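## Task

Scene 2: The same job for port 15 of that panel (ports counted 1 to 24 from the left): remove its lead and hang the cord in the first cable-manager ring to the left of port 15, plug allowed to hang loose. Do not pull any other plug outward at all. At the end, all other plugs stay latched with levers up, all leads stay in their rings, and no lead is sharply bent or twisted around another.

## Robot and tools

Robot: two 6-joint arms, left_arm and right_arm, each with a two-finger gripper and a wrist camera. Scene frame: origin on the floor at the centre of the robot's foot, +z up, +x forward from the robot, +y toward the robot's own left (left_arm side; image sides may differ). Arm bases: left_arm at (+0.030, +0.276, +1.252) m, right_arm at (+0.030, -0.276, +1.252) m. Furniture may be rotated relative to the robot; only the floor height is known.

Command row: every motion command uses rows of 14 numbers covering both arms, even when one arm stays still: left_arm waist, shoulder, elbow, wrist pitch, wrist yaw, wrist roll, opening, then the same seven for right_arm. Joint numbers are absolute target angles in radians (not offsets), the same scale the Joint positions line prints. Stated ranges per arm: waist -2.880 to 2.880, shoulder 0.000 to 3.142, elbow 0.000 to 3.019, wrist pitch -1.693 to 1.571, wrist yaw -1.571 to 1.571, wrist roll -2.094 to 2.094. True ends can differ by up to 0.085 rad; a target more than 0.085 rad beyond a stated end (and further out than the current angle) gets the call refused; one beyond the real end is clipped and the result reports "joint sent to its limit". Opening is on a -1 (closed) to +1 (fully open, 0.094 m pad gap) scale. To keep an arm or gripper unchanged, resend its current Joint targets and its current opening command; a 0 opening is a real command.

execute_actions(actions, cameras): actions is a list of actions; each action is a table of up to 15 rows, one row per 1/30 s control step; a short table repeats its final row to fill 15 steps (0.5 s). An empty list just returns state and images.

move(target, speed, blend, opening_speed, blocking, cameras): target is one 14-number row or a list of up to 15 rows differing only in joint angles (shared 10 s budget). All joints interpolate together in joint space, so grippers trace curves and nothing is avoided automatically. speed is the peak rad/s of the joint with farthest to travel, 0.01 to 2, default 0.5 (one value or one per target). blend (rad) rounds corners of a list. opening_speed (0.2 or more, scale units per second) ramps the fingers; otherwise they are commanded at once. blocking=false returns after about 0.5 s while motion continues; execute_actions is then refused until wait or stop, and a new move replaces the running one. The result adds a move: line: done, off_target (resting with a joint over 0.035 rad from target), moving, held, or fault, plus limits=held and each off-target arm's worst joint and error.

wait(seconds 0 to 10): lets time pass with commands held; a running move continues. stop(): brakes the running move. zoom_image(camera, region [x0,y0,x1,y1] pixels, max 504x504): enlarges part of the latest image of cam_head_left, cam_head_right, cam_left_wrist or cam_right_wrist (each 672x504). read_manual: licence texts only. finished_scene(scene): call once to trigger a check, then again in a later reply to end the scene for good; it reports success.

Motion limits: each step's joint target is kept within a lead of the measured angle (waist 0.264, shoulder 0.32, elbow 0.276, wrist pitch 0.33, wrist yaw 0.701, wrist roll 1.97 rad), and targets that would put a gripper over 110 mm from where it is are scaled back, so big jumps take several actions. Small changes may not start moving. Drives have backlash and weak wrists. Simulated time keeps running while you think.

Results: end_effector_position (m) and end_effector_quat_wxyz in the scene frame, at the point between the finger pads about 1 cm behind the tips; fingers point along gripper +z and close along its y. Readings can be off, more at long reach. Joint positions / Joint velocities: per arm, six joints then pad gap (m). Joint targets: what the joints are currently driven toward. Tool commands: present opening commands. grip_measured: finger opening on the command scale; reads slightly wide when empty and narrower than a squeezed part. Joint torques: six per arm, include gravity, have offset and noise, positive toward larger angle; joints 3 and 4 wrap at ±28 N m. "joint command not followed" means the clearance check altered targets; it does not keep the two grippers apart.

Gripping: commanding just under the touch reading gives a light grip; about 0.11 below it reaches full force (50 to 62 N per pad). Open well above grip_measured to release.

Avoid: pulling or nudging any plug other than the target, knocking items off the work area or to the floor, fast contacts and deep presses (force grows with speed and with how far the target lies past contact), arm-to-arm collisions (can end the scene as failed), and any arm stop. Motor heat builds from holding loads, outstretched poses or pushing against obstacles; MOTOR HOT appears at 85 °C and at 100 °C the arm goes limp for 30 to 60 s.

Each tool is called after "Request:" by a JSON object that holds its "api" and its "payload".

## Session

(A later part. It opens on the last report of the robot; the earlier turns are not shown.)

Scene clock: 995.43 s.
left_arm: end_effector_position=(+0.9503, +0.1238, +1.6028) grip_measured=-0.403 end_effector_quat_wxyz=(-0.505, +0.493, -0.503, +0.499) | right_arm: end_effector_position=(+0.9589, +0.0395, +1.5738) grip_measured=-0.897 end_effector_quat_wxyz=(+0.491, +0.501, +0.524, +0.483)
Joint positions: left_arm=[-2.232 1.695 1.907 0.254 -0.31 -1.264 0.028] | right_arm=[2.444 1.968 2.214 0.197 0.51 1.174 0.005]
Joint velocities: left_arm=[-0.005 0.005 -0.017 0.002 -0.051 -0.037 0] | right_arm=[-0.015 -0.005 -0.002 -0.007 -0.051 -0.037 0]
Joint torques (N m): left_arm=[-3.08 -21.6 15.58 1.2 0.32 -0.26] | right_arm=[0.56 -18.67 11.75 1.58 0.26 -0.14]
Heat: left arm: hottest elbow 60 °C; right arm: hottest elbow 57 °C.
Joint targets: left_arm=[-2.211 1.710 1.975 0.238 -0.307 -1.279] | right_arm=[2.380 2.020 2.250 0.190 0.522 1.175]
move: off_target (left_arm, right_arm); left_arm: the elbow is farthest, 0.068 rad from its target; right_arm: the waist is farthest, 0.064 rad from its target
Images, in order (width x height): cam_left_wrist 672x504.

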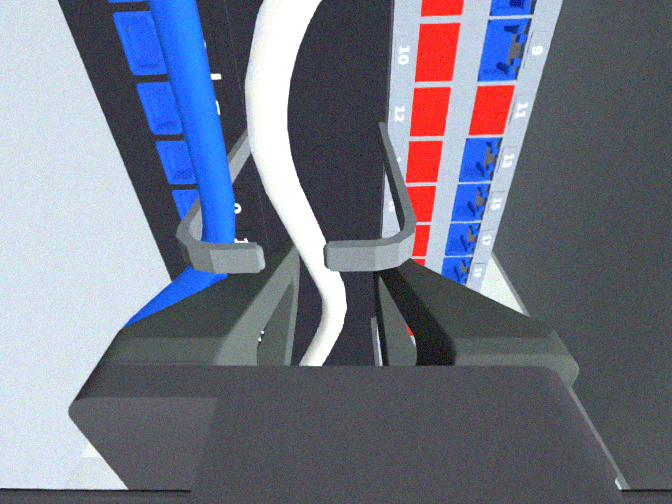

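Request:
{"api": "move", "payload": {"target": [-2.211,1.71,1.975,0.238,-0.307,-1.279,-1,2.38,2.02,2.25,0.19,0.522,1.175,-1], "opening_speed": 0.6, "cameras": []}}

Request:
{"api": "move", "payload": {"target": [-2.211,1.71,1.975,0.238,-0.307,-1.279,-1,2.38,2.02,2.25,0.19,0.522,1.175,-0.83], "opening_speed": 0.2, "cameras": ["cam_left_wrist"]}}

Request:
{"api": "move", "payload": {"target": [-2.203,1.745,1.93,0.297,-0.308,-1.28,-1,2.38,2.02,2.25,0.19,0.522,1.175,-0.83], "speed": 0.08, "cameras": ["cam_left_wrist","cam_right_wrist"]}}

Scene clock: 1009.53 s.
left_arm: end_effector_position=(+0.9534, +0.1261, +1.5934) grip_measured=-0.961 end_effector_quat_wxyz=(-0.504, +0.496, -0.508, +0.493) | right_arm: end_effector_position=(+0.9604, +0.0358, +1.5725) grip_measured=-0.897 end_effector_quat_wxyz=(+0.493, +0.503, +0.523, +0.480)
Joint positions: left_arm=[-2.224 1.704 1.908 0.248 -0.31 -1.266 0.002] | right_arm=[2.439 1.968 2.214 0.197 0.513 1.174 0.005]
Joint velocities: left_arm=[-0.005 -0.015 -0.007 -0.007 0.037 -0.007 -0.001] | right_arm=[-0.005 0.005 -0.002 -0.002 -0.022 0.037 0]
Joint torques (N m): left_arm=[-3.25 -22.18 15.57 1.44 0.3 -0.21] | right_arm=[2.49 -18.49 11.89 1.81 0.18 -0.09]
Heat: left arm: hottest elbow 61 °C; right arm: hottest elbow 57 °C.
Joint targets: left_arm=[-2.211 1.710 1.976 0.237 -0.307 -1.280] | right_arm=[2.379 2.020 2.250 0.190 0.523 1.175]
move: off_target (left_arm, right_arm); left_arm: the elbow is farthest, 0.067 rad from its target; right_arm: the waist is farthest, 0.059 rad from its target
No camera images: "cameras" was empty.

Scene clock: 1010.63 s.
left_arm: end_effector_position=(+0.9534, +0.1261, +1.5934) grip_measured=-0.963 end_effector_quat_wxyz=(-0.504, +0.496, -0.508, +0.493) | right_arm: end_effector_position=(+0.9605, +0.0359, +1.5710) grip_measured=-0.832 end_effector_quat_wxyz=(+0.493, +0.504, +0.523, +0.479)
Joint positions: left_arm=[-2.224 1.704 1.908 0.248 -0.31 -1.266 0.002] | right_arm=[2.439 1.969 2.214 0.197 0.516 1.174 0.008]
Joint velocities: left_arm=[-0.005 -0.005 -0.002 -0.022 0.037 0.095 0] | right_arm=[-0.005 0.015 -0.012 0.007 0.037 0.081 -0.001]
Joint torques (N m): left_arm=[-3.55 -22.24 15.56 1.39 0.28 -0.23] | right_arm=[1.32 -18.14 11.92 1.66 0.14 -0.09]
Heat: left arm: hottest elbow 61 °C; right arm: hottest elbow 56 °C.
Joint targets: left_arm=[-2.211 1.710 1.975 0.238 -0.307 -1.279] | right_arm=[2.380 2.021 2.250 0.190 0.524 1.175]
move: off_target (left_arm, right_arm); left_arm: the elbow is farthest, 0.067 rad from its target; right_arm: the waist is farthest, 0.059 rad from its target
Images, in order (width x height): cam_left_wrist 672x504.

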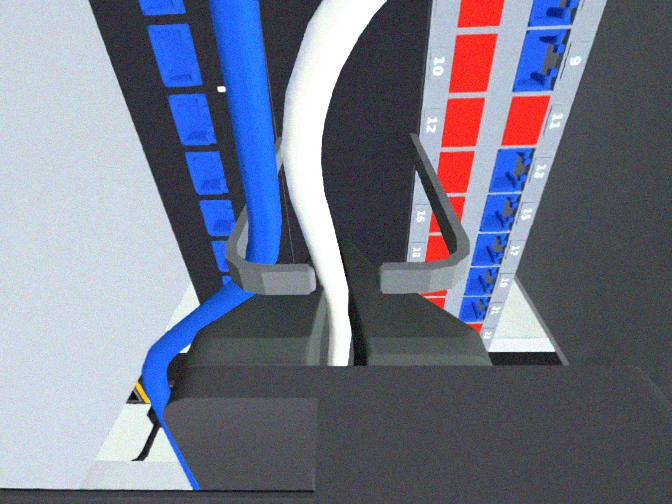

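Scene clock: 1011.80 s.
left_arm: end_effector_position=(+0.9549, +0.1267, +1.5931) grip_measured=-0.964 end_effector_quat_wxyz=(-0.510, +0.493, -0.501, +0.496) | right_arm: end_effector_position=(+0.9605, +0.0351, +1.5707) grip_measured=-0.831 end_effector_quat_wxyz=(+0.494, +0.505, +0.522, +0.477)
Joint positions: left_arm=[-2.223 1.712 1.908 0.276 -0.31 -1.261 0.002] | right_arm=[2.439 1.969 2.214 0.197 0.521 1.174 0.008]
Joint velocities: left_arm=[0.015 0.005 -0.012 0.002 0.037 0.037 0] | right_arm=[0.005 -0.005 -0.002 0.002 0.007 0.007 0]
Joint torques (N m): left_arm=[-3.14 -19.78 11.7 2.48 0.27 -0.23] | right_arm=[2.32 -17.9 11.9 1.61 0.02 -0.13]
Heat: left arm: hottest elbow 61 °C; right arm: hottest elbow 56 °C.
Joint targets: left_arm=[-2.203 1.744 1.930 0.297 -0.308 -1.275] | right_arm=[2.380 2.020 2.250 0.190 0.527 1.175]
move: off_target (right_arm); right_arm: the waist is farthest, 0.059 rad from its target
Images, in order (width x height): cam_left_wrist 672x504, cam_right_wrist 672x504.

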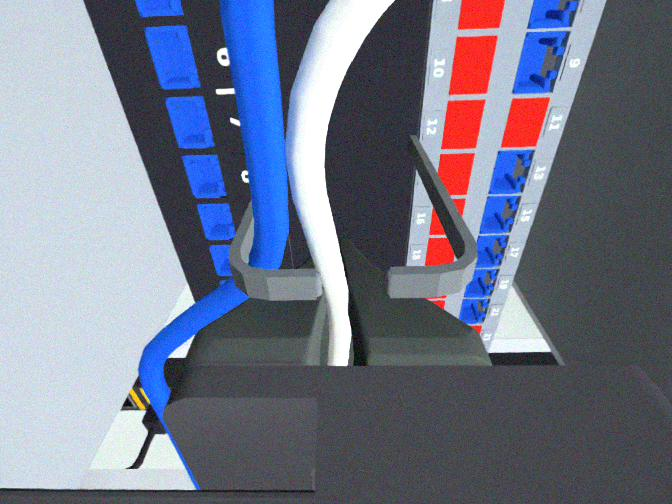

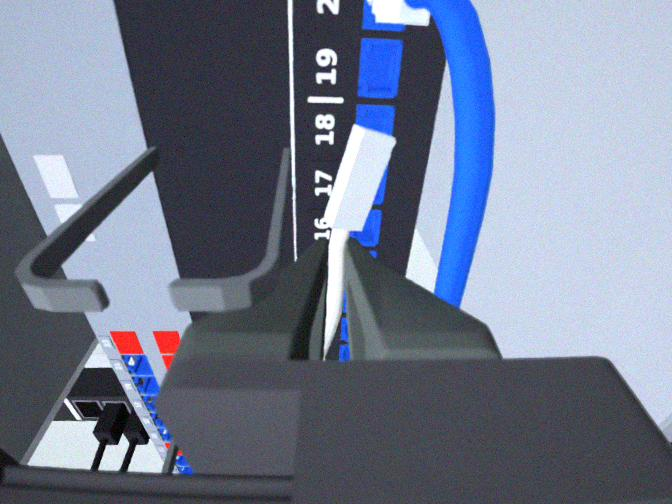

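Request:
{"api": "move", "payload": {"target": [-2.198,1.785,1.885,0.36,-0.308,-1.28,-1,2.38,2.02,2.25,0.19,0.522,1.175,-0.83], "speed": 0.08, "cameras": ["cam_left_wrist","cam_right_wrist"]}}

Request:
{"api": "zoom_image", "payload": {"camera": "cam_left_wrist", "region": [150, 150, 550, 405]}}

Scene clock: 1022.97 s.
left_arm: end_effector_position=(+0.9575, +0.1265, +1.5910) grip_measured=-0.965 end_effector_quat_wxyz=(-0.523, +0.488, -0.482, +0.506) | right_arm: end_effector_position=(+0.9604, +0.0349, +1.5706) grip_measured=-0.831 end_effector_quat_wxyz=(+0.494, +0.506, +0.522, +0.477)
Joint positions: left_arm=[-2.221 1.732 1.904 0.352 -0.31 -1.257 0.002] | right_arm=[2.439 1.969 2.214 0.197 0.523 1.174 0.008]
Joint velocities: left_arm=[-0.005 -0.005 -0.027 0.012 -0.066 -0.051 0.001] | right_arm=[-0.005 -0.005 -0.012 -0.002 -0.022 0.007 0]
Joint torques (N m): left_arm=[-3.02 -18.14 8.14 2.06 0.29 -0.28] | right_arm=[1.61 -18.32 11.99 1.66 -0.22 -0.11]
Heat: left arm: hottest elbow 60 °C; right arm: hottest elbow 56 °C.
Joint targets: left_arm=[-2.198 1.786 1.885 0.361 -0.308 -1.275] | right_arm=[2.380 2.020 2.250 0.190 0.524 1.175]
move: off_target (left_arm, right_arm); left_arm: the shoulder is farthest, 0.053 rad from its target; right_arm: the waist is farthest, 0.059 rad from its target
Images, in order (width x height): cam_left_wrist 672x504, cam_right_wrist 672x504.

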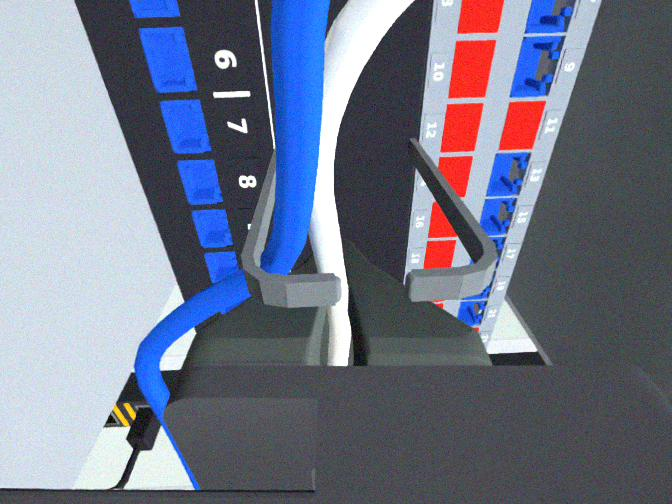

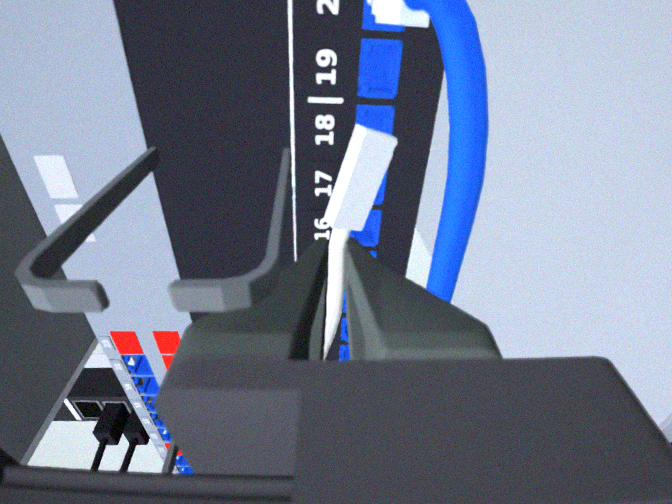

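Scaled by 1.260 from the camera's 672x504 image, which has a finer 960x720 frame.

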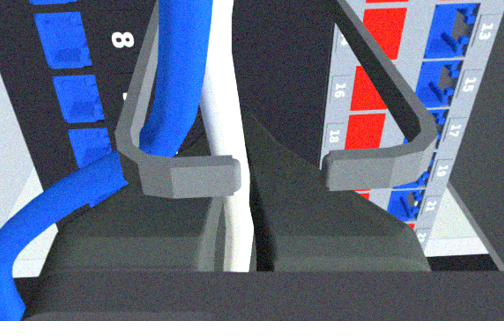

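Request:
{"api": "move", "payload": {"target": [-2.175,1.85,1.87,0.40,-0.285,-1.28,-1,2.38,2.02,2.25,0.19,0.522,1.175,-0.81], "speed": 0.08, "cameras": ["cam_left_wrist","cam_right_wrist"]}}

Request:
{"api": "zoom_image", "payload": {"camera": "cam_left_wrist", "region": [150, 150, 550, 405]}}

Scene clock: 1036.27 s.
left_arm: end_effector_position=(+0.9587, +0.1254, +1.5863) grip_measured=-0.965 end_effector_quat_wxyz=(-0.529, +0.479, -0.471, +0.518) | right_arm: end_effector_position=(+0.9604, +0.0349, +1.5706) grip_measured=-0.811 end_effector_quat_wxyz=(+0.494, +0.506, +0.522, +0.477)
Joint positions: left_arm=[-2.217 1.747 1.893 0.415 -0.293 -1.257 0.002] | right_arm=[2.439 1.969 2.214 0.197 0.523 1.174 0.009]
Joint velocities: left_arm=[-0.005 -0.005 0.007 0.007 -0.007 -0.037 -0.001] | right_arm=[-0.005 -0.015 0.007 0.002 -0.007 -0.007 0]
Joint torques (N m): left_arm=[-1.44 -13.92 7.76 1.24 0.51 -0.28] | right_arm=[1.79 -17.96 11.71 1.73 -0.23 -0.19]
Heat: left arm: hottest elbow 59 °C; right arm: hottest elbow 56 °C.
Joint targets: left_arm=[-2.176 1.848 1.870 0.401 -0.286 -1.279] | right_arm=[2.380 2.020 2.250 0.190 0.522 1.175]
move: off_target (left_arm, right_arm); left_arm: the shoulder is farthest, 0.103 rad from its target; right_arm: the waist is farthest, 0.059 rad from its target
Images, in order (width x height): cam_left_wrist 672x504, cam_right_wrist 672x504.

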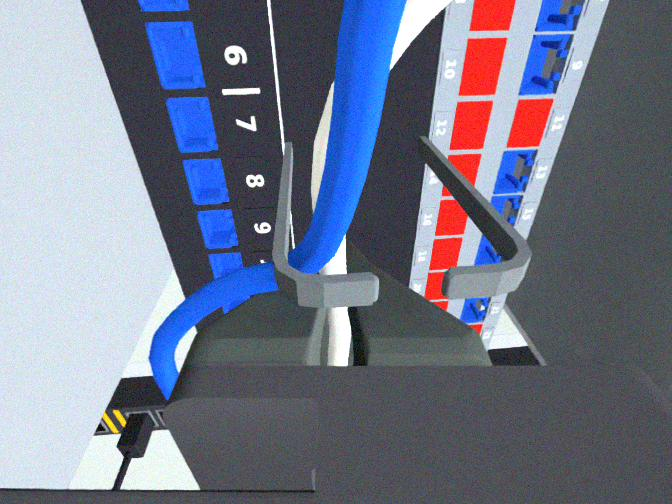

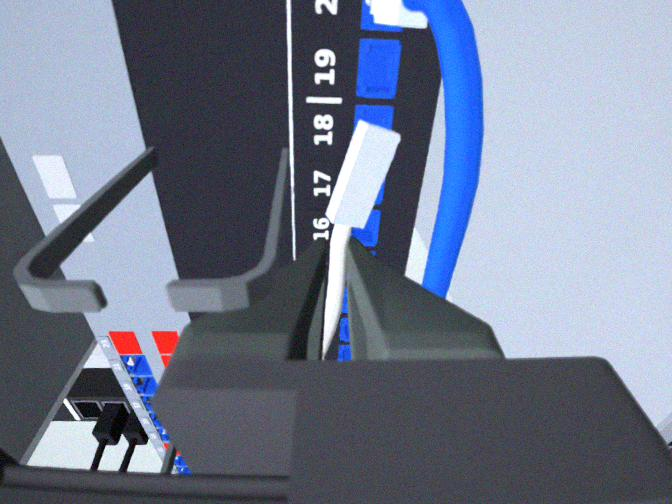

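Scaled by 1.260 from the camera's 672x504 image, which has a finer 960x720 frame.

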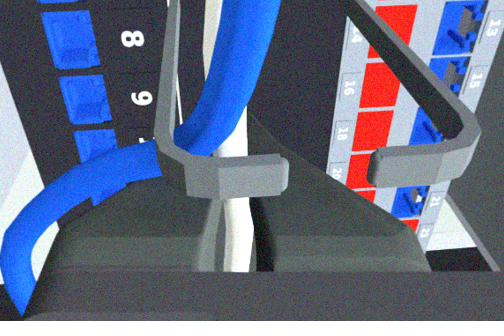

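Request:
{"api": "move", "payload": {"target": [-2.19,1.815,1.885,0.40,-0.295,-1.28,-0.7,2.38,2.02,2.25,0.19,0.522,1.175,-0.81], "opening_speed": 0.2, "speed": 0.08, "cameras": ["cam_left_wrist"]}}

Request:
{"api": "zoom_image", "payload": {"camera": "cam_left_wrist", "region": [150, 150, 550, 405]}}

Scene clock: 1048.53 s.
left_arm: end_effector_position=(+0.9584, +0.1231, +1.5870) grip_measured=-0.705 end_effector_quat_wxyz=(-0.524, +0.480, -0.469, +0.525) | right_arm: end_effector_position=(+0.9604, +0.0349, +1.5706) grip_measured=-0.811 end_effector_quat_wxyz=(+0.494, +0.506, +0.522, +0.477)
Joint positions: left_arm=[-2.218 1.747 1.893 0.415 -0.285 -1.272 0.014] | right_arm=[2.439 1.969 2.214 0.197 0.523 1.174 0.009]
Joint velocities: left_arm=[-0.015 -0.005 -0.012 -0.007 0.007 0.081 0] | right_arm=[-0.015 -0.015 0.007 0.002 0.037 -0.007 0.001]
Joint torques (N m): left_arm=[-2.43 -16.85 8.99 1.18 0.13 -0.27] | right_arm=[1.9 -18.9 11.96 1.68 -0.25 -0.14]
Heat: left arm: hottest elbow 58 °C; right arm: hottest elbow 57 °C.
Joint targets: left_arm=[-2.190 1.815 1.885 0.400 -0.288 -1.290] | right_arm=[2.380 2.020 2.250 0.190 0.522 1.175]
move: off_target (left_arm, right_arm); left_arm: the shoulder is farthest, 0.068 rad from its target; right_arm: the waist is farthest, 0.059 rad from its target
Images, in order (width x height): cam_left_wrist 672x504.

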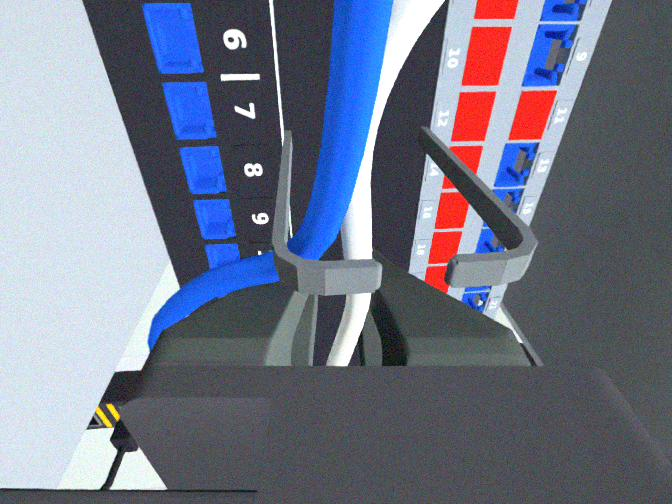

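Scaled by 1.260 from the camera's 672x504 image, which has a finer 960x720 frame.

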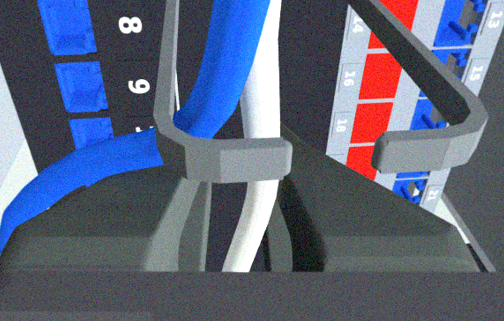

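Request:
{"api": "move", "payload": {"target": [-2.205,1.75,1.895,0.36,-0.295,-1.28,-0.5,2.38,2.02,2.25,0.19,0.522,1.175,-0.81], "opening_speed": 0.2, "speed": 0.08, "cameras": ["cam_left_wrist"]}}

Request:
{"api": "move", "payload": {"target": [[-2.255,1.61,1.665,0.40,-0.349,-1.263,-0.5,2.38,2.02,2.25,0.19,0.522,1.175,-0.81],[-2.36,1.305,1.35,0.495,-0.418,-1.229,-0.5,2.38,2.02,2.25,0.19,0.522,1.175,-0.81]], "speed": 0.2, "blend": 0.05}}

Request:
{"api": "zoom_image", "payload": {"camera": "cam_left_wrist", "region": [160, 50, 500, 305]}}

Request:
{"api": "zoom_image", "payload": {"camera": "cam_head_left", "region": [230, 115, 330, 190]}}

Scene clock: 1063.27 s.
left_arm: end_effector_position=(+0.9581, +0.1208, +1.5840) grip_measured=-0.504 end_effector_quat_wxyz=(-0.518, +0.482, -0.478, +0.521) | right_arm: end_effector_position=(+0.9604, +0.0349, +1.5706) grip_measured=-0.811 end_effector_quat_wxyz=(+0.494, +0.506, +0.522, +0.477)
Joint positions: left_arm=[-2.22 1.744 1.893 0.389 -0.284 -1.272 0.023] | right_arm=[2.439 1.969 2.214 0.197 0.523 1.174 0.009]
Joint velocities: left_arm=[0.015 -0.015 -0.002 0.002 0.081 -0.007 0.001] | right_arm=[0.005 0.005 0.012 -0.012 -0.022 -0.037 0]
Joint torques (N m): left_arm=[-3.49 -22.89 9.77 0.61 -0.16 -0.18] | right_arm=[2.14 -17.85 12.05 1.73 -0.23 -0.13]
Heat: left arm: hottest elbow 58 °C; right arm: hottest elbow 57 °C.
Joint targets: left_arm=[-2.204 1.750 1.895 0.359 -0.293 -1.280] | right_arm=[2.380 2.020 2.250 0.190 0.522 1.175]
move: off_target (right_arm); right_arm: the waist is farthest, 0.059 rad from its target
Images, in order (width x height): cam_left_wrist 672x504.

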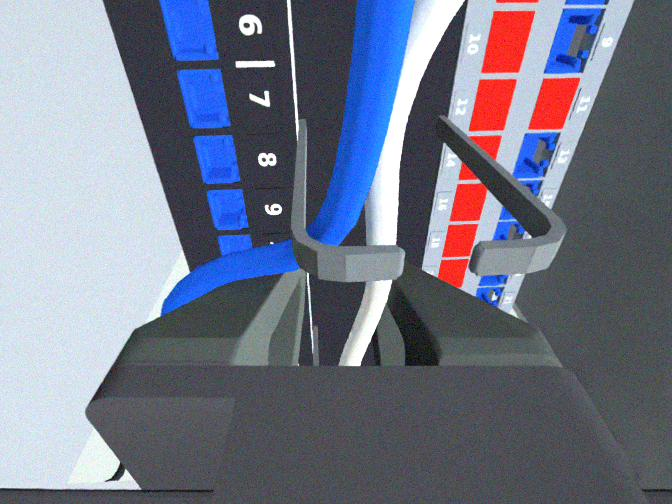

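Scene clock: 1066.67 s.
left_arm: end_effector_position=(+0.7986, +0.1307, +1.6165) grip_measured=-0.503 end_effector_quat_wxyz=(-0.502, +0.506, -0.488, +0.504) | right_arm: end_effector_position=(+0.9604, +0.0349, +1.5706) grip_measured=-0.811 end_effector_quat_wxyz=(+0.494, +0.506, +0.522, +0.477)
Joint positions: left_arm=[-2.339 1.327 1.353 0.469 -0.423 -1.244 0.023] | right_arm=[2.439 1.969 2.214 0.197 0.523 1.174 0.009]
Joint velocities: left_arm=[-0.024 0.005 -0.002 0.002 -0.081 0.066 -0.001] | right_arm=[-0.005 -0.005 -0.002 -0.012 0.051 -0.007 -0.001]
Joint torques (N m): left_arm=[-5.25 -17.9 9.06 2.61 0.13 0.01] | right_arm=[0.85 -18.32 11.82 1.91 -0.28 -0.18]
Heat: left arm: hottest elbow 58 °C; right arm: hottest elbow 57 °C.
Joint targets: left_arm=[-2.361 1.305 1.350 0.495 -0.426 -1.228] | right_arm=[2.380 2.020 2.250 0.190 0.522 1.175]
move: off_target (right_arm); right_arm: the waist is farthest, 0.059 rad from its target

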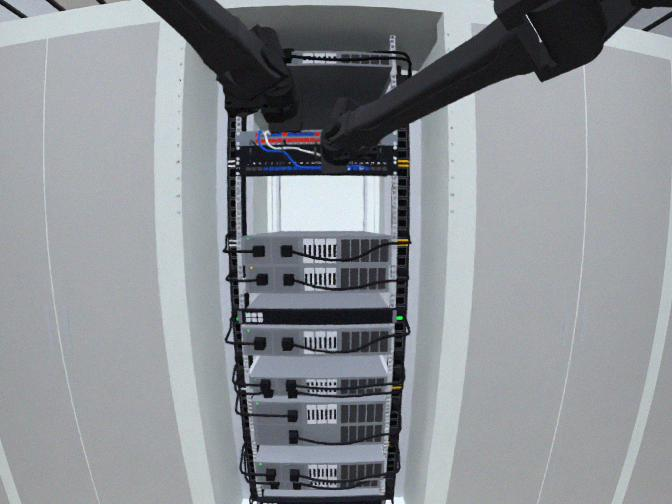

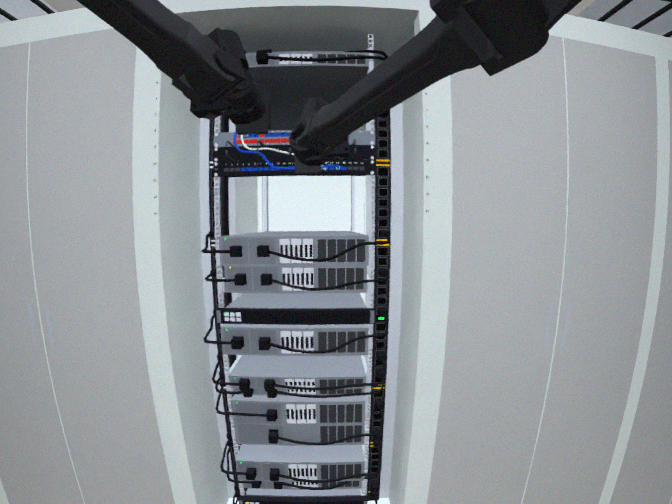

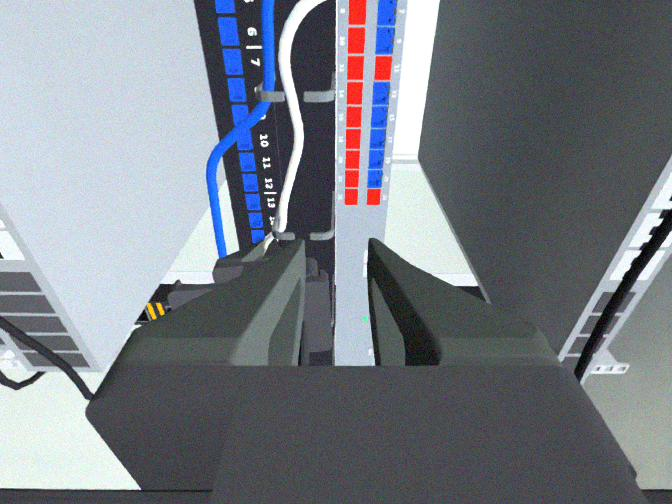

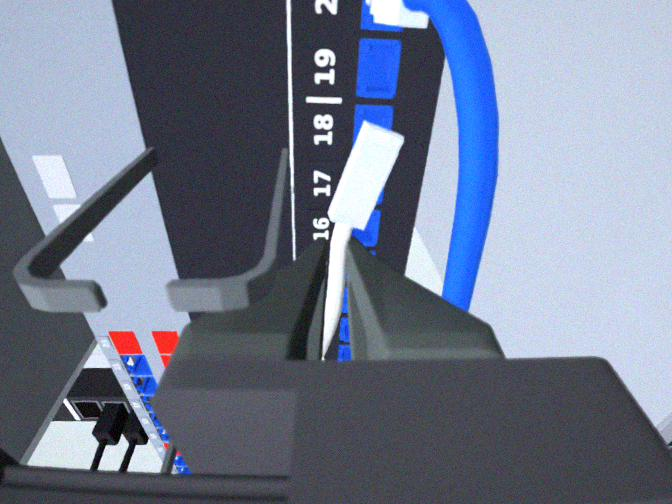

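Scaled by 1.482 from the camera's 672x504 image, which has a finer 960x720 frame.

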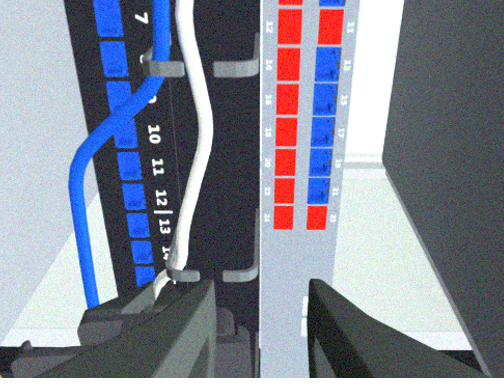

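Scaled by 5.040 from the camera's 672x504 image, which has a finer 960x720 frame.

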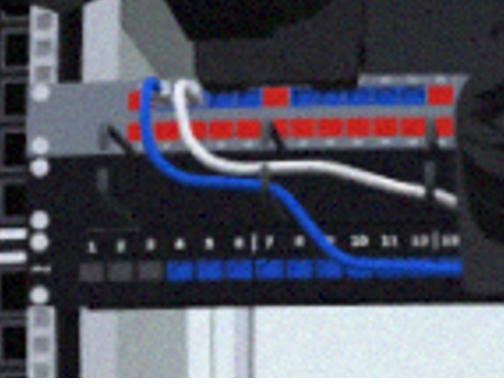

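Request:
{"api": "move", "payload": {"target": [-2.361,1.305,1.35,0.495,-0.426,-1.229,-0.5,2.38,2.02,2.25,0.19,0.522,1.175,-0.45], "opening_speed": 0.2, "cameras": ["cam_left_wrist","cam_right_wrist","cam_head_left"]}}

Request:
{"api": "zoom_image", "payload": {"camera": "cam_head_left", "region": [230, 115, 330, 190]}}

Scene clock: 1077.73 s.
left_arm: end_effector_position=(+0.7986, +0.1307, +1.6165) grip_measured=-0.503 end_effector_quat_wxyz=(-0.502, +0.506, -0.488, +0.504) | right_arm: end_effector_position=(+0.9602, +0.0354, +1.5647) grip_measured=-0.454 end_effector_quat_wxyz=(+0.495, +0.511, +0.522, +0.469)
Joint positions: left_arm=[-2.339 1.327 1.353 0.469 -0.423 -1.244 0.023] | right_arm=[2.441 1.976 2.214 0.197 0.541 1.174 0.026]
Joint velocities: left_arm=[-0.015 -0.015 -0.007 0.007 -0.022 0.022 0] | right_arm=[-0.005 0.005 -0.007 -0.012 0.022 -0.051 0]
Joint torques (N m): left_arm=[-5.25 -17.79 9.06 2.58 0.14 0.02] | right_arm=[1.85 -19.08 11.86 1.47 -1.08 -0.11]
Heat: left arm: hottest elbow 56 °C; right arm: hottest elbow 57 °C.
Joint targets: left_arm=[-2.361 1.305 1.350 0.495 -0.426 -1.229] | right_arm=[2.382 2.020 2.250 0.190 0.521 1.175]
move: off_target (right_arm); right_arm: the waist is farthest, 0.061 rad from its target
Images, in order (width x height): cam_head_left 672x504, cam_left_wrist 672x504, cam_right_wrist 672x504.

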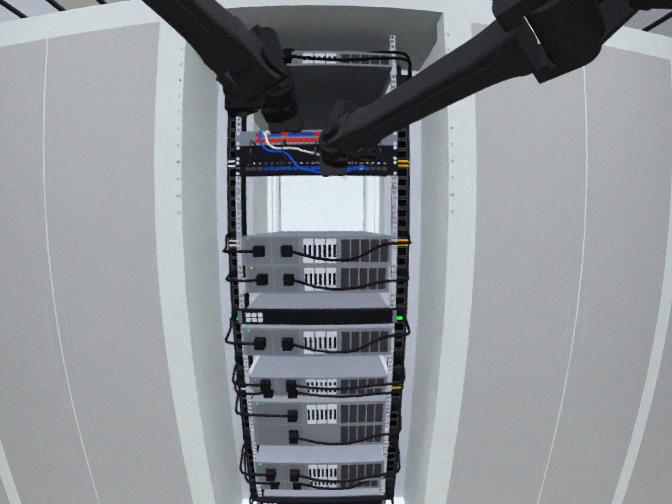

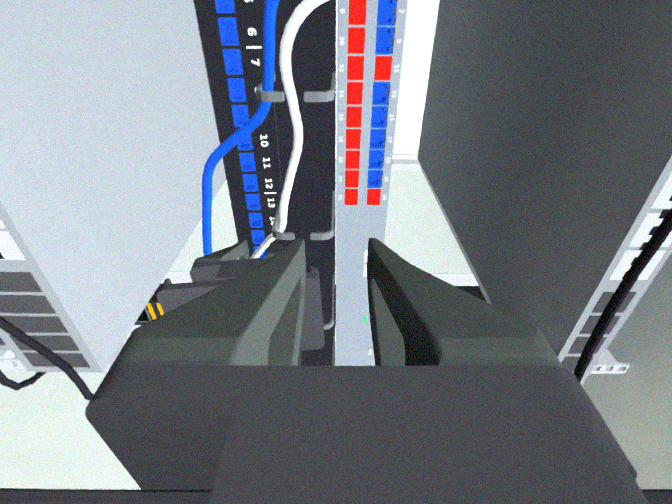

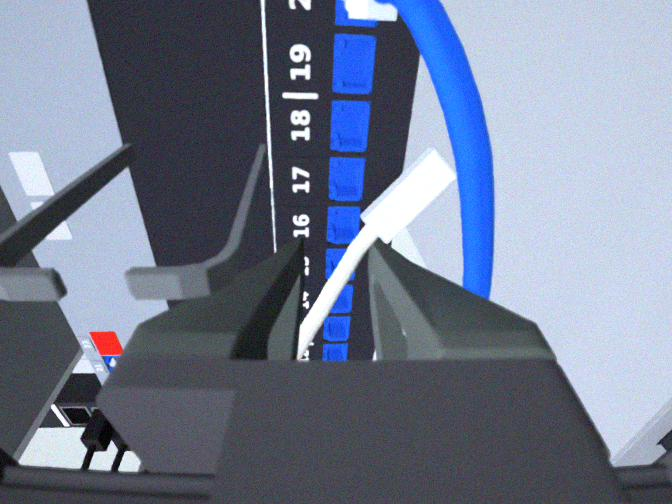

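Scaled by 5.040 from the camera's 672x504 image, which has a finer 960x720 frame.

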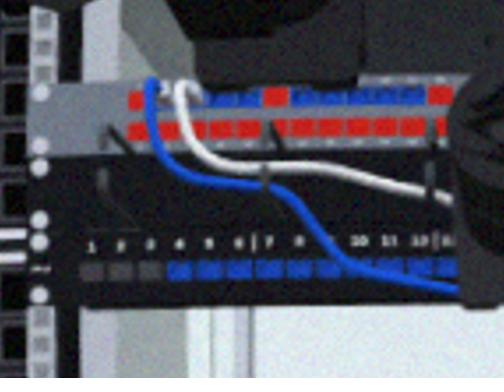

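Request:
{"api": "move", "payload": {"target": [[-2.361,1.305,1.35,0.495,-0.426,-1.229,-0.5,2.44,1.905,2.06,0.316,0.535,1.16,-0.45],[-2.361,1.305,1.35,0.495,-0.426,-1.229,-0.5,2.492,1.784,1.83,0.48,0.546,1.135,-0.45]], "speed": 0.1, "blend": 0.05}}

Request:
{"api": "zoom_image", "payload": {"camera": "cam_head_left", "region": [230, 115, 370, 190]}}

Scene clock: 1101.63 s.
left_arm: end_effector_position=(+0.7986, +0.1307, +1.6165) grip_measured=-0.503 end_effector_quat_wxyz=(-0.502, +0.506, -0.488, +0.504) | right_arm: end_effector_position=(+0.8950, +0.0314, +1.5529) grip_measured=-0.452 end_effector_quat_wxyz=(+0.501, +0.501, +0.511, +0.487)
Joint positions: left_arm=[-2.339 1.327 1.353 0.469 -0.423 -1.244 0.023] | right_arm=[2.473 1.807 1.837 0.458 0.543 1.148 0.026]
Joint velocities: left_arm=[-0.005 0.005 -0.012 -0.002 -0.037 0.007 0] | right_arm=[-0.015 -0.005 0.002 0.017 0.11 -0.037 -0.001]
Joint torques (N m): left_arm=[-5.07 -17.96 9.13 2.66 0.14 0.04] | right_arm=[7.53 -22.12 8.29 2.84 -0.08 -0.32]
Heat: left arm: hottest elbow 53 °C; right arm: hottest elbow 60 °C.
Joint targets: left_arm=[-2.361 1.305 1.350 0.495 -0.426 -1.229] | right_arm=[2.490 1.783 1.831 0.479 0.546 1.134]
move: done

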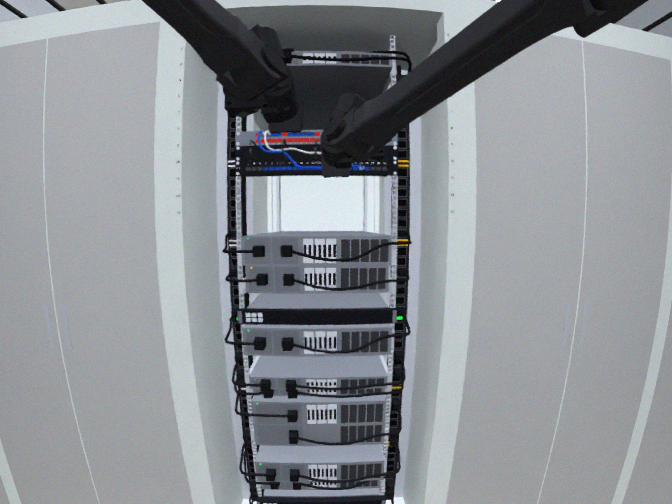

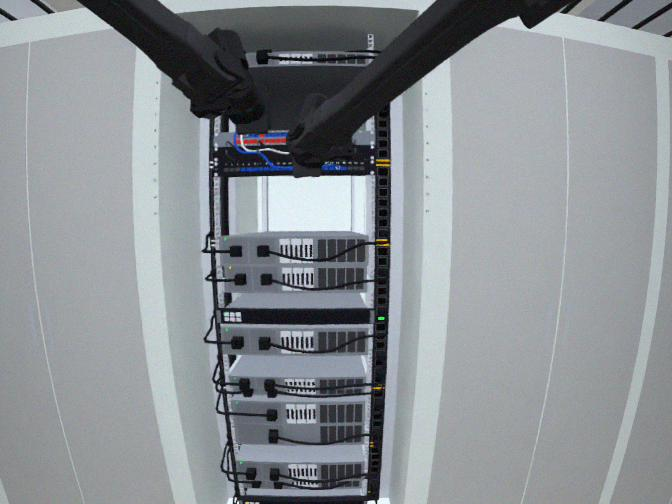

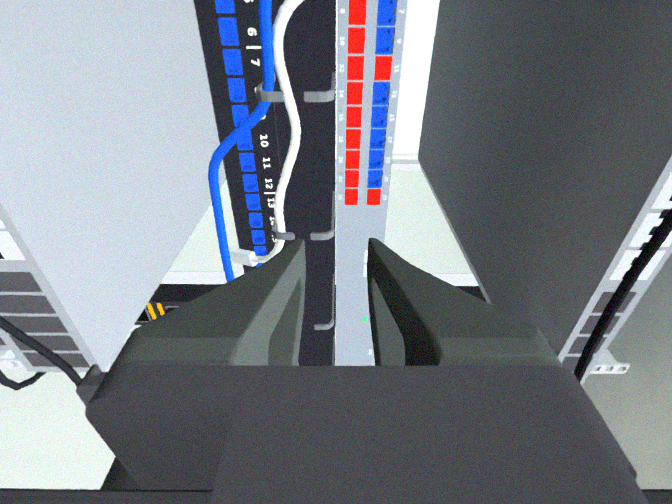

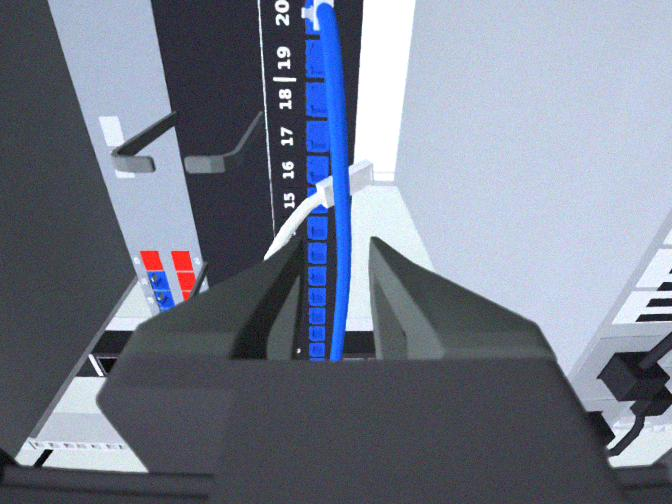

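Scaled by 3.600 from the camera's 672x504 image, which has a finer 960x720 frame.

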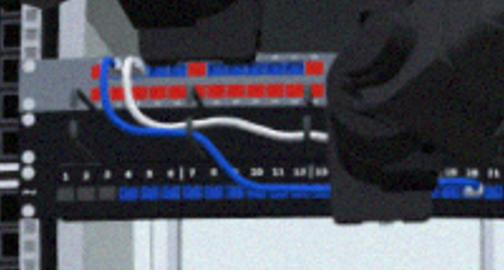

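Request:
{"api": "move", "payload": {"target": [[-2.361,1.305,1.35,0.495,-0.426,-1.229,-0.5,2.55,1.62,1.555,0.61,0.575,1.11,-0.45],[-2.361,1.305,1.35,0.495,-0.426,-1.229,-0.5,2.6,1.4,1.25,0.65,0.6,1.1,-0.45]], "speed": 0.3, "blend": 0.05}}

Request:
{"api": "zoom_image", "payload": {"camera": "cam_head_left", "region": [230, 115, 330, 190]}}

Request:
{"api": "zoom_image", "payload": {"camera": "cam_left_wrist", "region": [160, 50, 500, 305]}}

Scene clock: 1116.07 s.
left_arm: end_effector_position=(+0.7986, +0.1307, +1.6165) grip_measured=-0.503 end_effector_quat_wxyz=(-0.502, +0.506, -0.488, +0.504) | right_arm: end_effector_position=(+0.7358, -0.0034, +1.5709) grip_measured=-0.452 end_effector_quat_wxyz=(+0.481, +0.491, +0.531, +0.496)
Joint positions: left_arm=[-2.339 1.327 1.353 0.469 -0.423 -1.244 0.023] | right_arm=[2.583 1.417 1.255 0.629 0.596 1.114 0.026]
Joint velocities: left_arm=[0.015 -0.005 -0.017 0.012 0.022 -0.022 -0.001] | right_arm=[-0.005 -0.005 0.002 -0.007 0.022 -0.022 -0.002]
Joint torques (N m): left_arm=[-5.07 -17.9 9.05 2.76 0.15 0.03] | right_arm=[5.48 -16.03 8.06 2.69 -0.08 -0.32]
Heat: left arm: hottest elbow 53 °C; right arm: hottest elbow 59 °C.
Joint targets: left_arm=[-2.361 1.305 1.350 0.495 -0.426 -1.229] | right_arm=[2.599 1.400 1.249 0.650 0.600 1.100]
move: done

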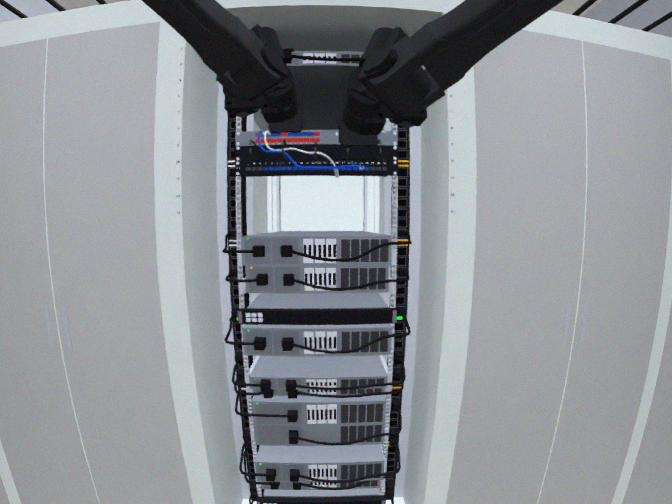

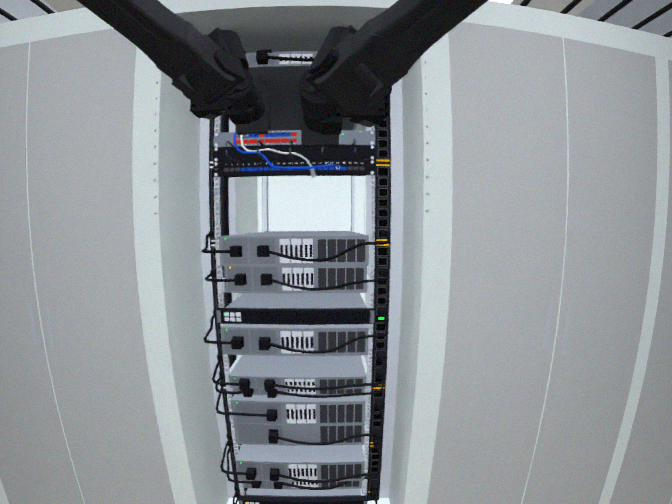

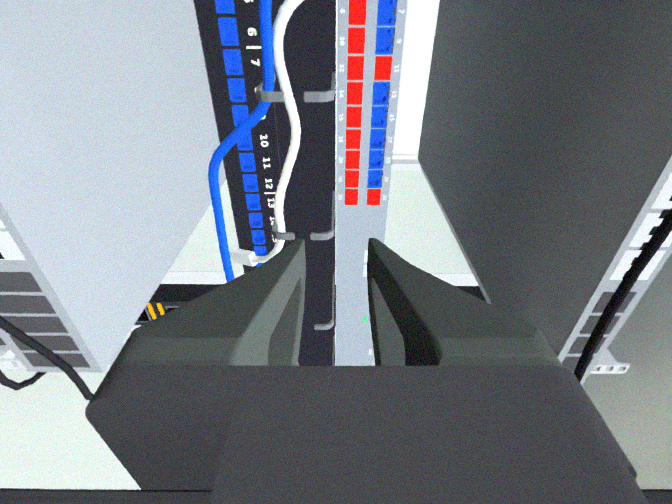

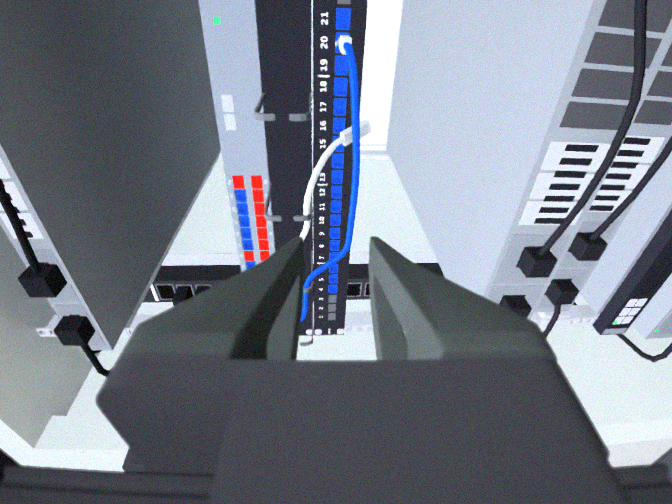

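Scaled by 5.040 from the camera's 672x504 image, which has a finer 960x720 frame.

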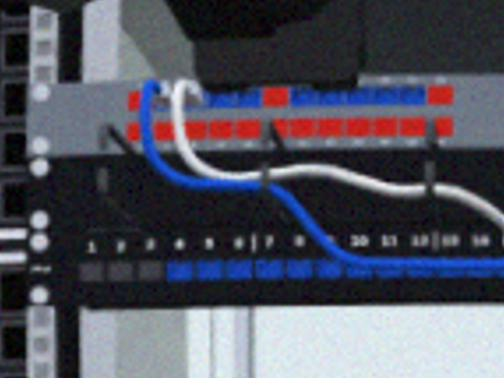

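Scaled by 1.482 from the camera's 672x504 image, which has a finer 960x720 frame.

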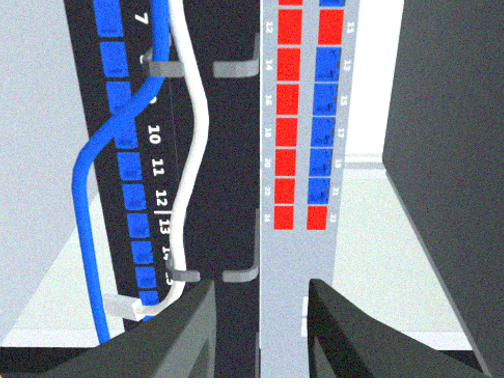

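Request:
{"api": "zoom_image", "payload": {"camera": "cam_right_wrist", "region": [240, 0, 400, 120]}}

Request:
{"api": "move", "payload": {"target": [[-2.3,1.3,1.15,0.2,-0.35,-0.9,-0.5,2.5,1.35,1.1,0.5,0.5,0.9,-0.45],[-1.8,1.534,1.1,-1.024,0,0.8,-0.5,1.9,1.534,1.1,-0.8,0.047,0,-0.45]], "speed": 0.7, "blend": 0.1}}

Request:
{"api": "zoom_image", "payload": {"camera": "cam_head_right", "region": [210, 115, 370, 190]}}

Request:
{"api": "zoom_image", "payload": {"camera": "cam_head_left", "region": [230, 115, 390, 190]}}

Scaled by 3.150 from the camera's 672x504 image, which has a finer 960x720 frame.

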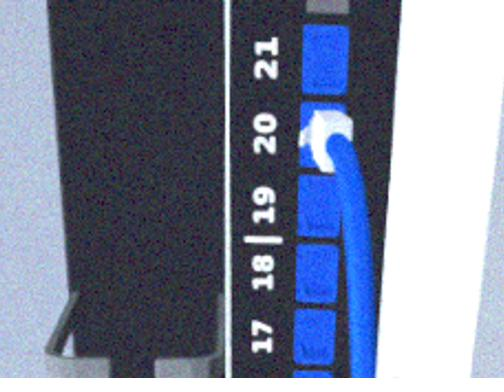

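Scene clock: 1131.00 s.
left_arm: end_effector_position=(+0.4941, +0.2955, +1.1589) grip_measured=-0.502 end_effector_quat_wxyz=(-0.108, +0.357, +0.922, -0.104) | right_arm: end_effector_position=(+0.5468, -0.2582, +1.1594) grip_measured=-0.452 end_effector_quat_wxyz=(+0.029, +0.009, -0.998, -0.048)
Joint positions: left_arm=[-1.815 1.523 1.106 -0.995 -0.004 0.785 0.023] | right_arm=[1.911 1.512 1.105 -0.788 0.05 0.015 0.026]
Joint velocities: left_arm=[0.024 0.005 -0.007 -0.002 0.037 -0.022 0] | right_arm=[-0.005 0.005 0.002 -0.002 -0.022 -0.007 0.001]
Joint torques (N m): left_arm=[0.03 -14.45 4.93 -0.69 0.27 -0.05] | right_arm=[0.32 -13.04 5.22 -0.12 -0.14 -0.1]
Heat: left arm: hottest elbow 52 °C; right arm: hottest elbow 56 °C.
Joint targets: left_arm=[-1.801 1.534 1.101 -1.011 -0.001 0.800] | right_arm=[1.900 1.534 1.100 -0.800 0.047 0.001]
move: done

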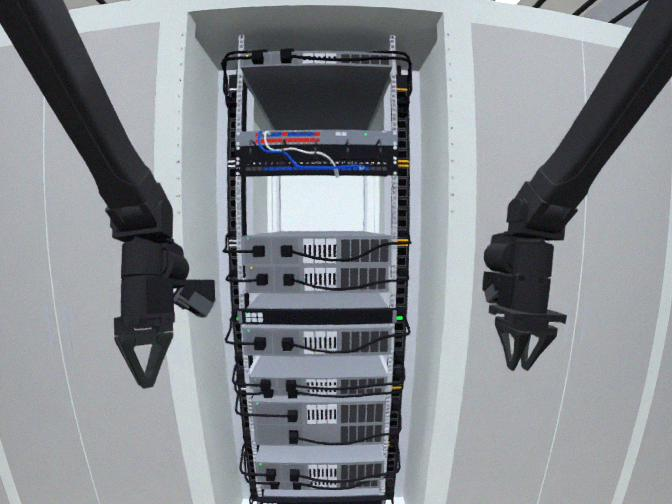

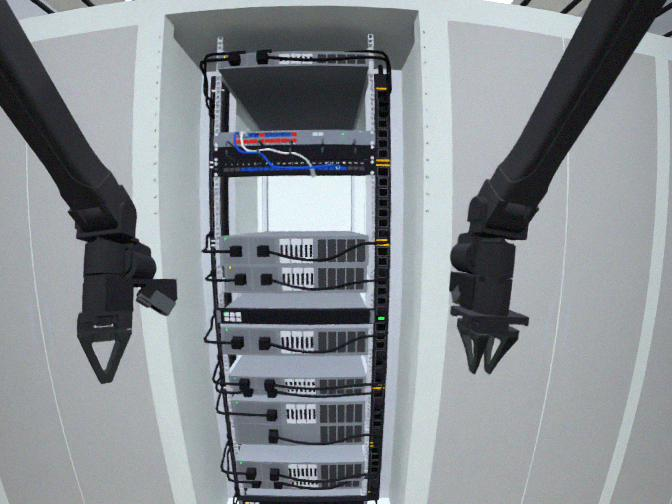

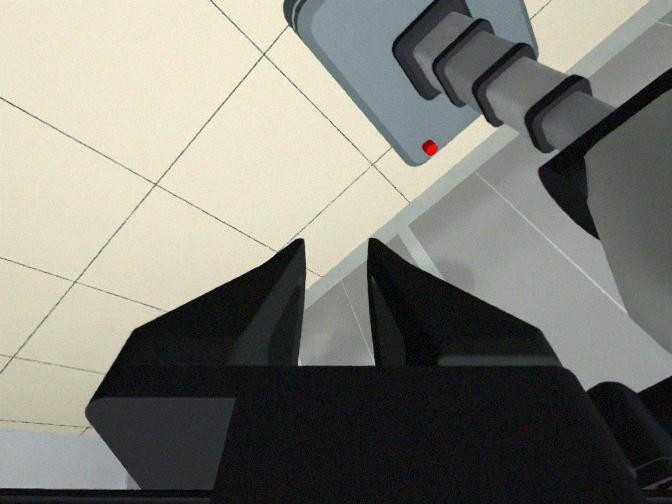

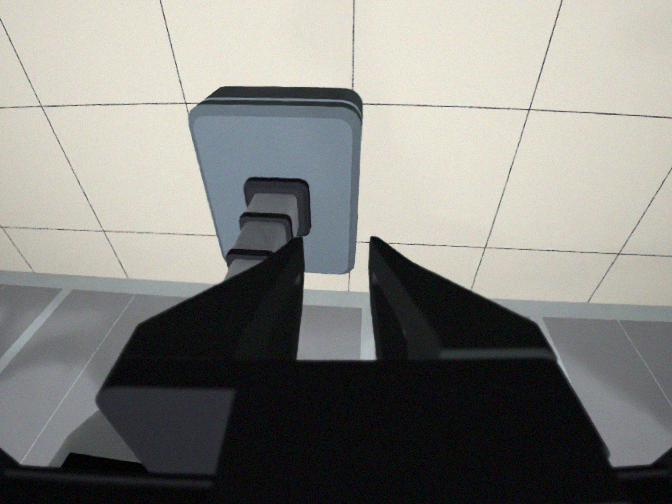

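Scaled by 3.150 from the camera's 672x504 image, which has a finer 960x720 frame.

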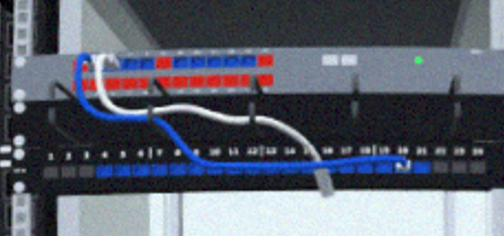

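Scaled by 3.150 from the camera's 672x504 image, which has a finer 960x720 frame.

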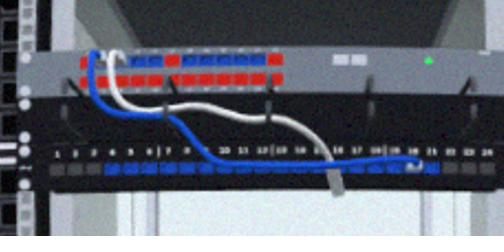

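Request:
{"api": "finished_scene", "payload": {"scene": 2}}

This call ended nothing. Check each condition of the task against the scene as it is now, look again where you are not sure, and mend what is not met. Then call finished_scene again.

Request:
{"api": "finished_scene", "payload": {"scene": 2}}

The scene is finished: the task was done.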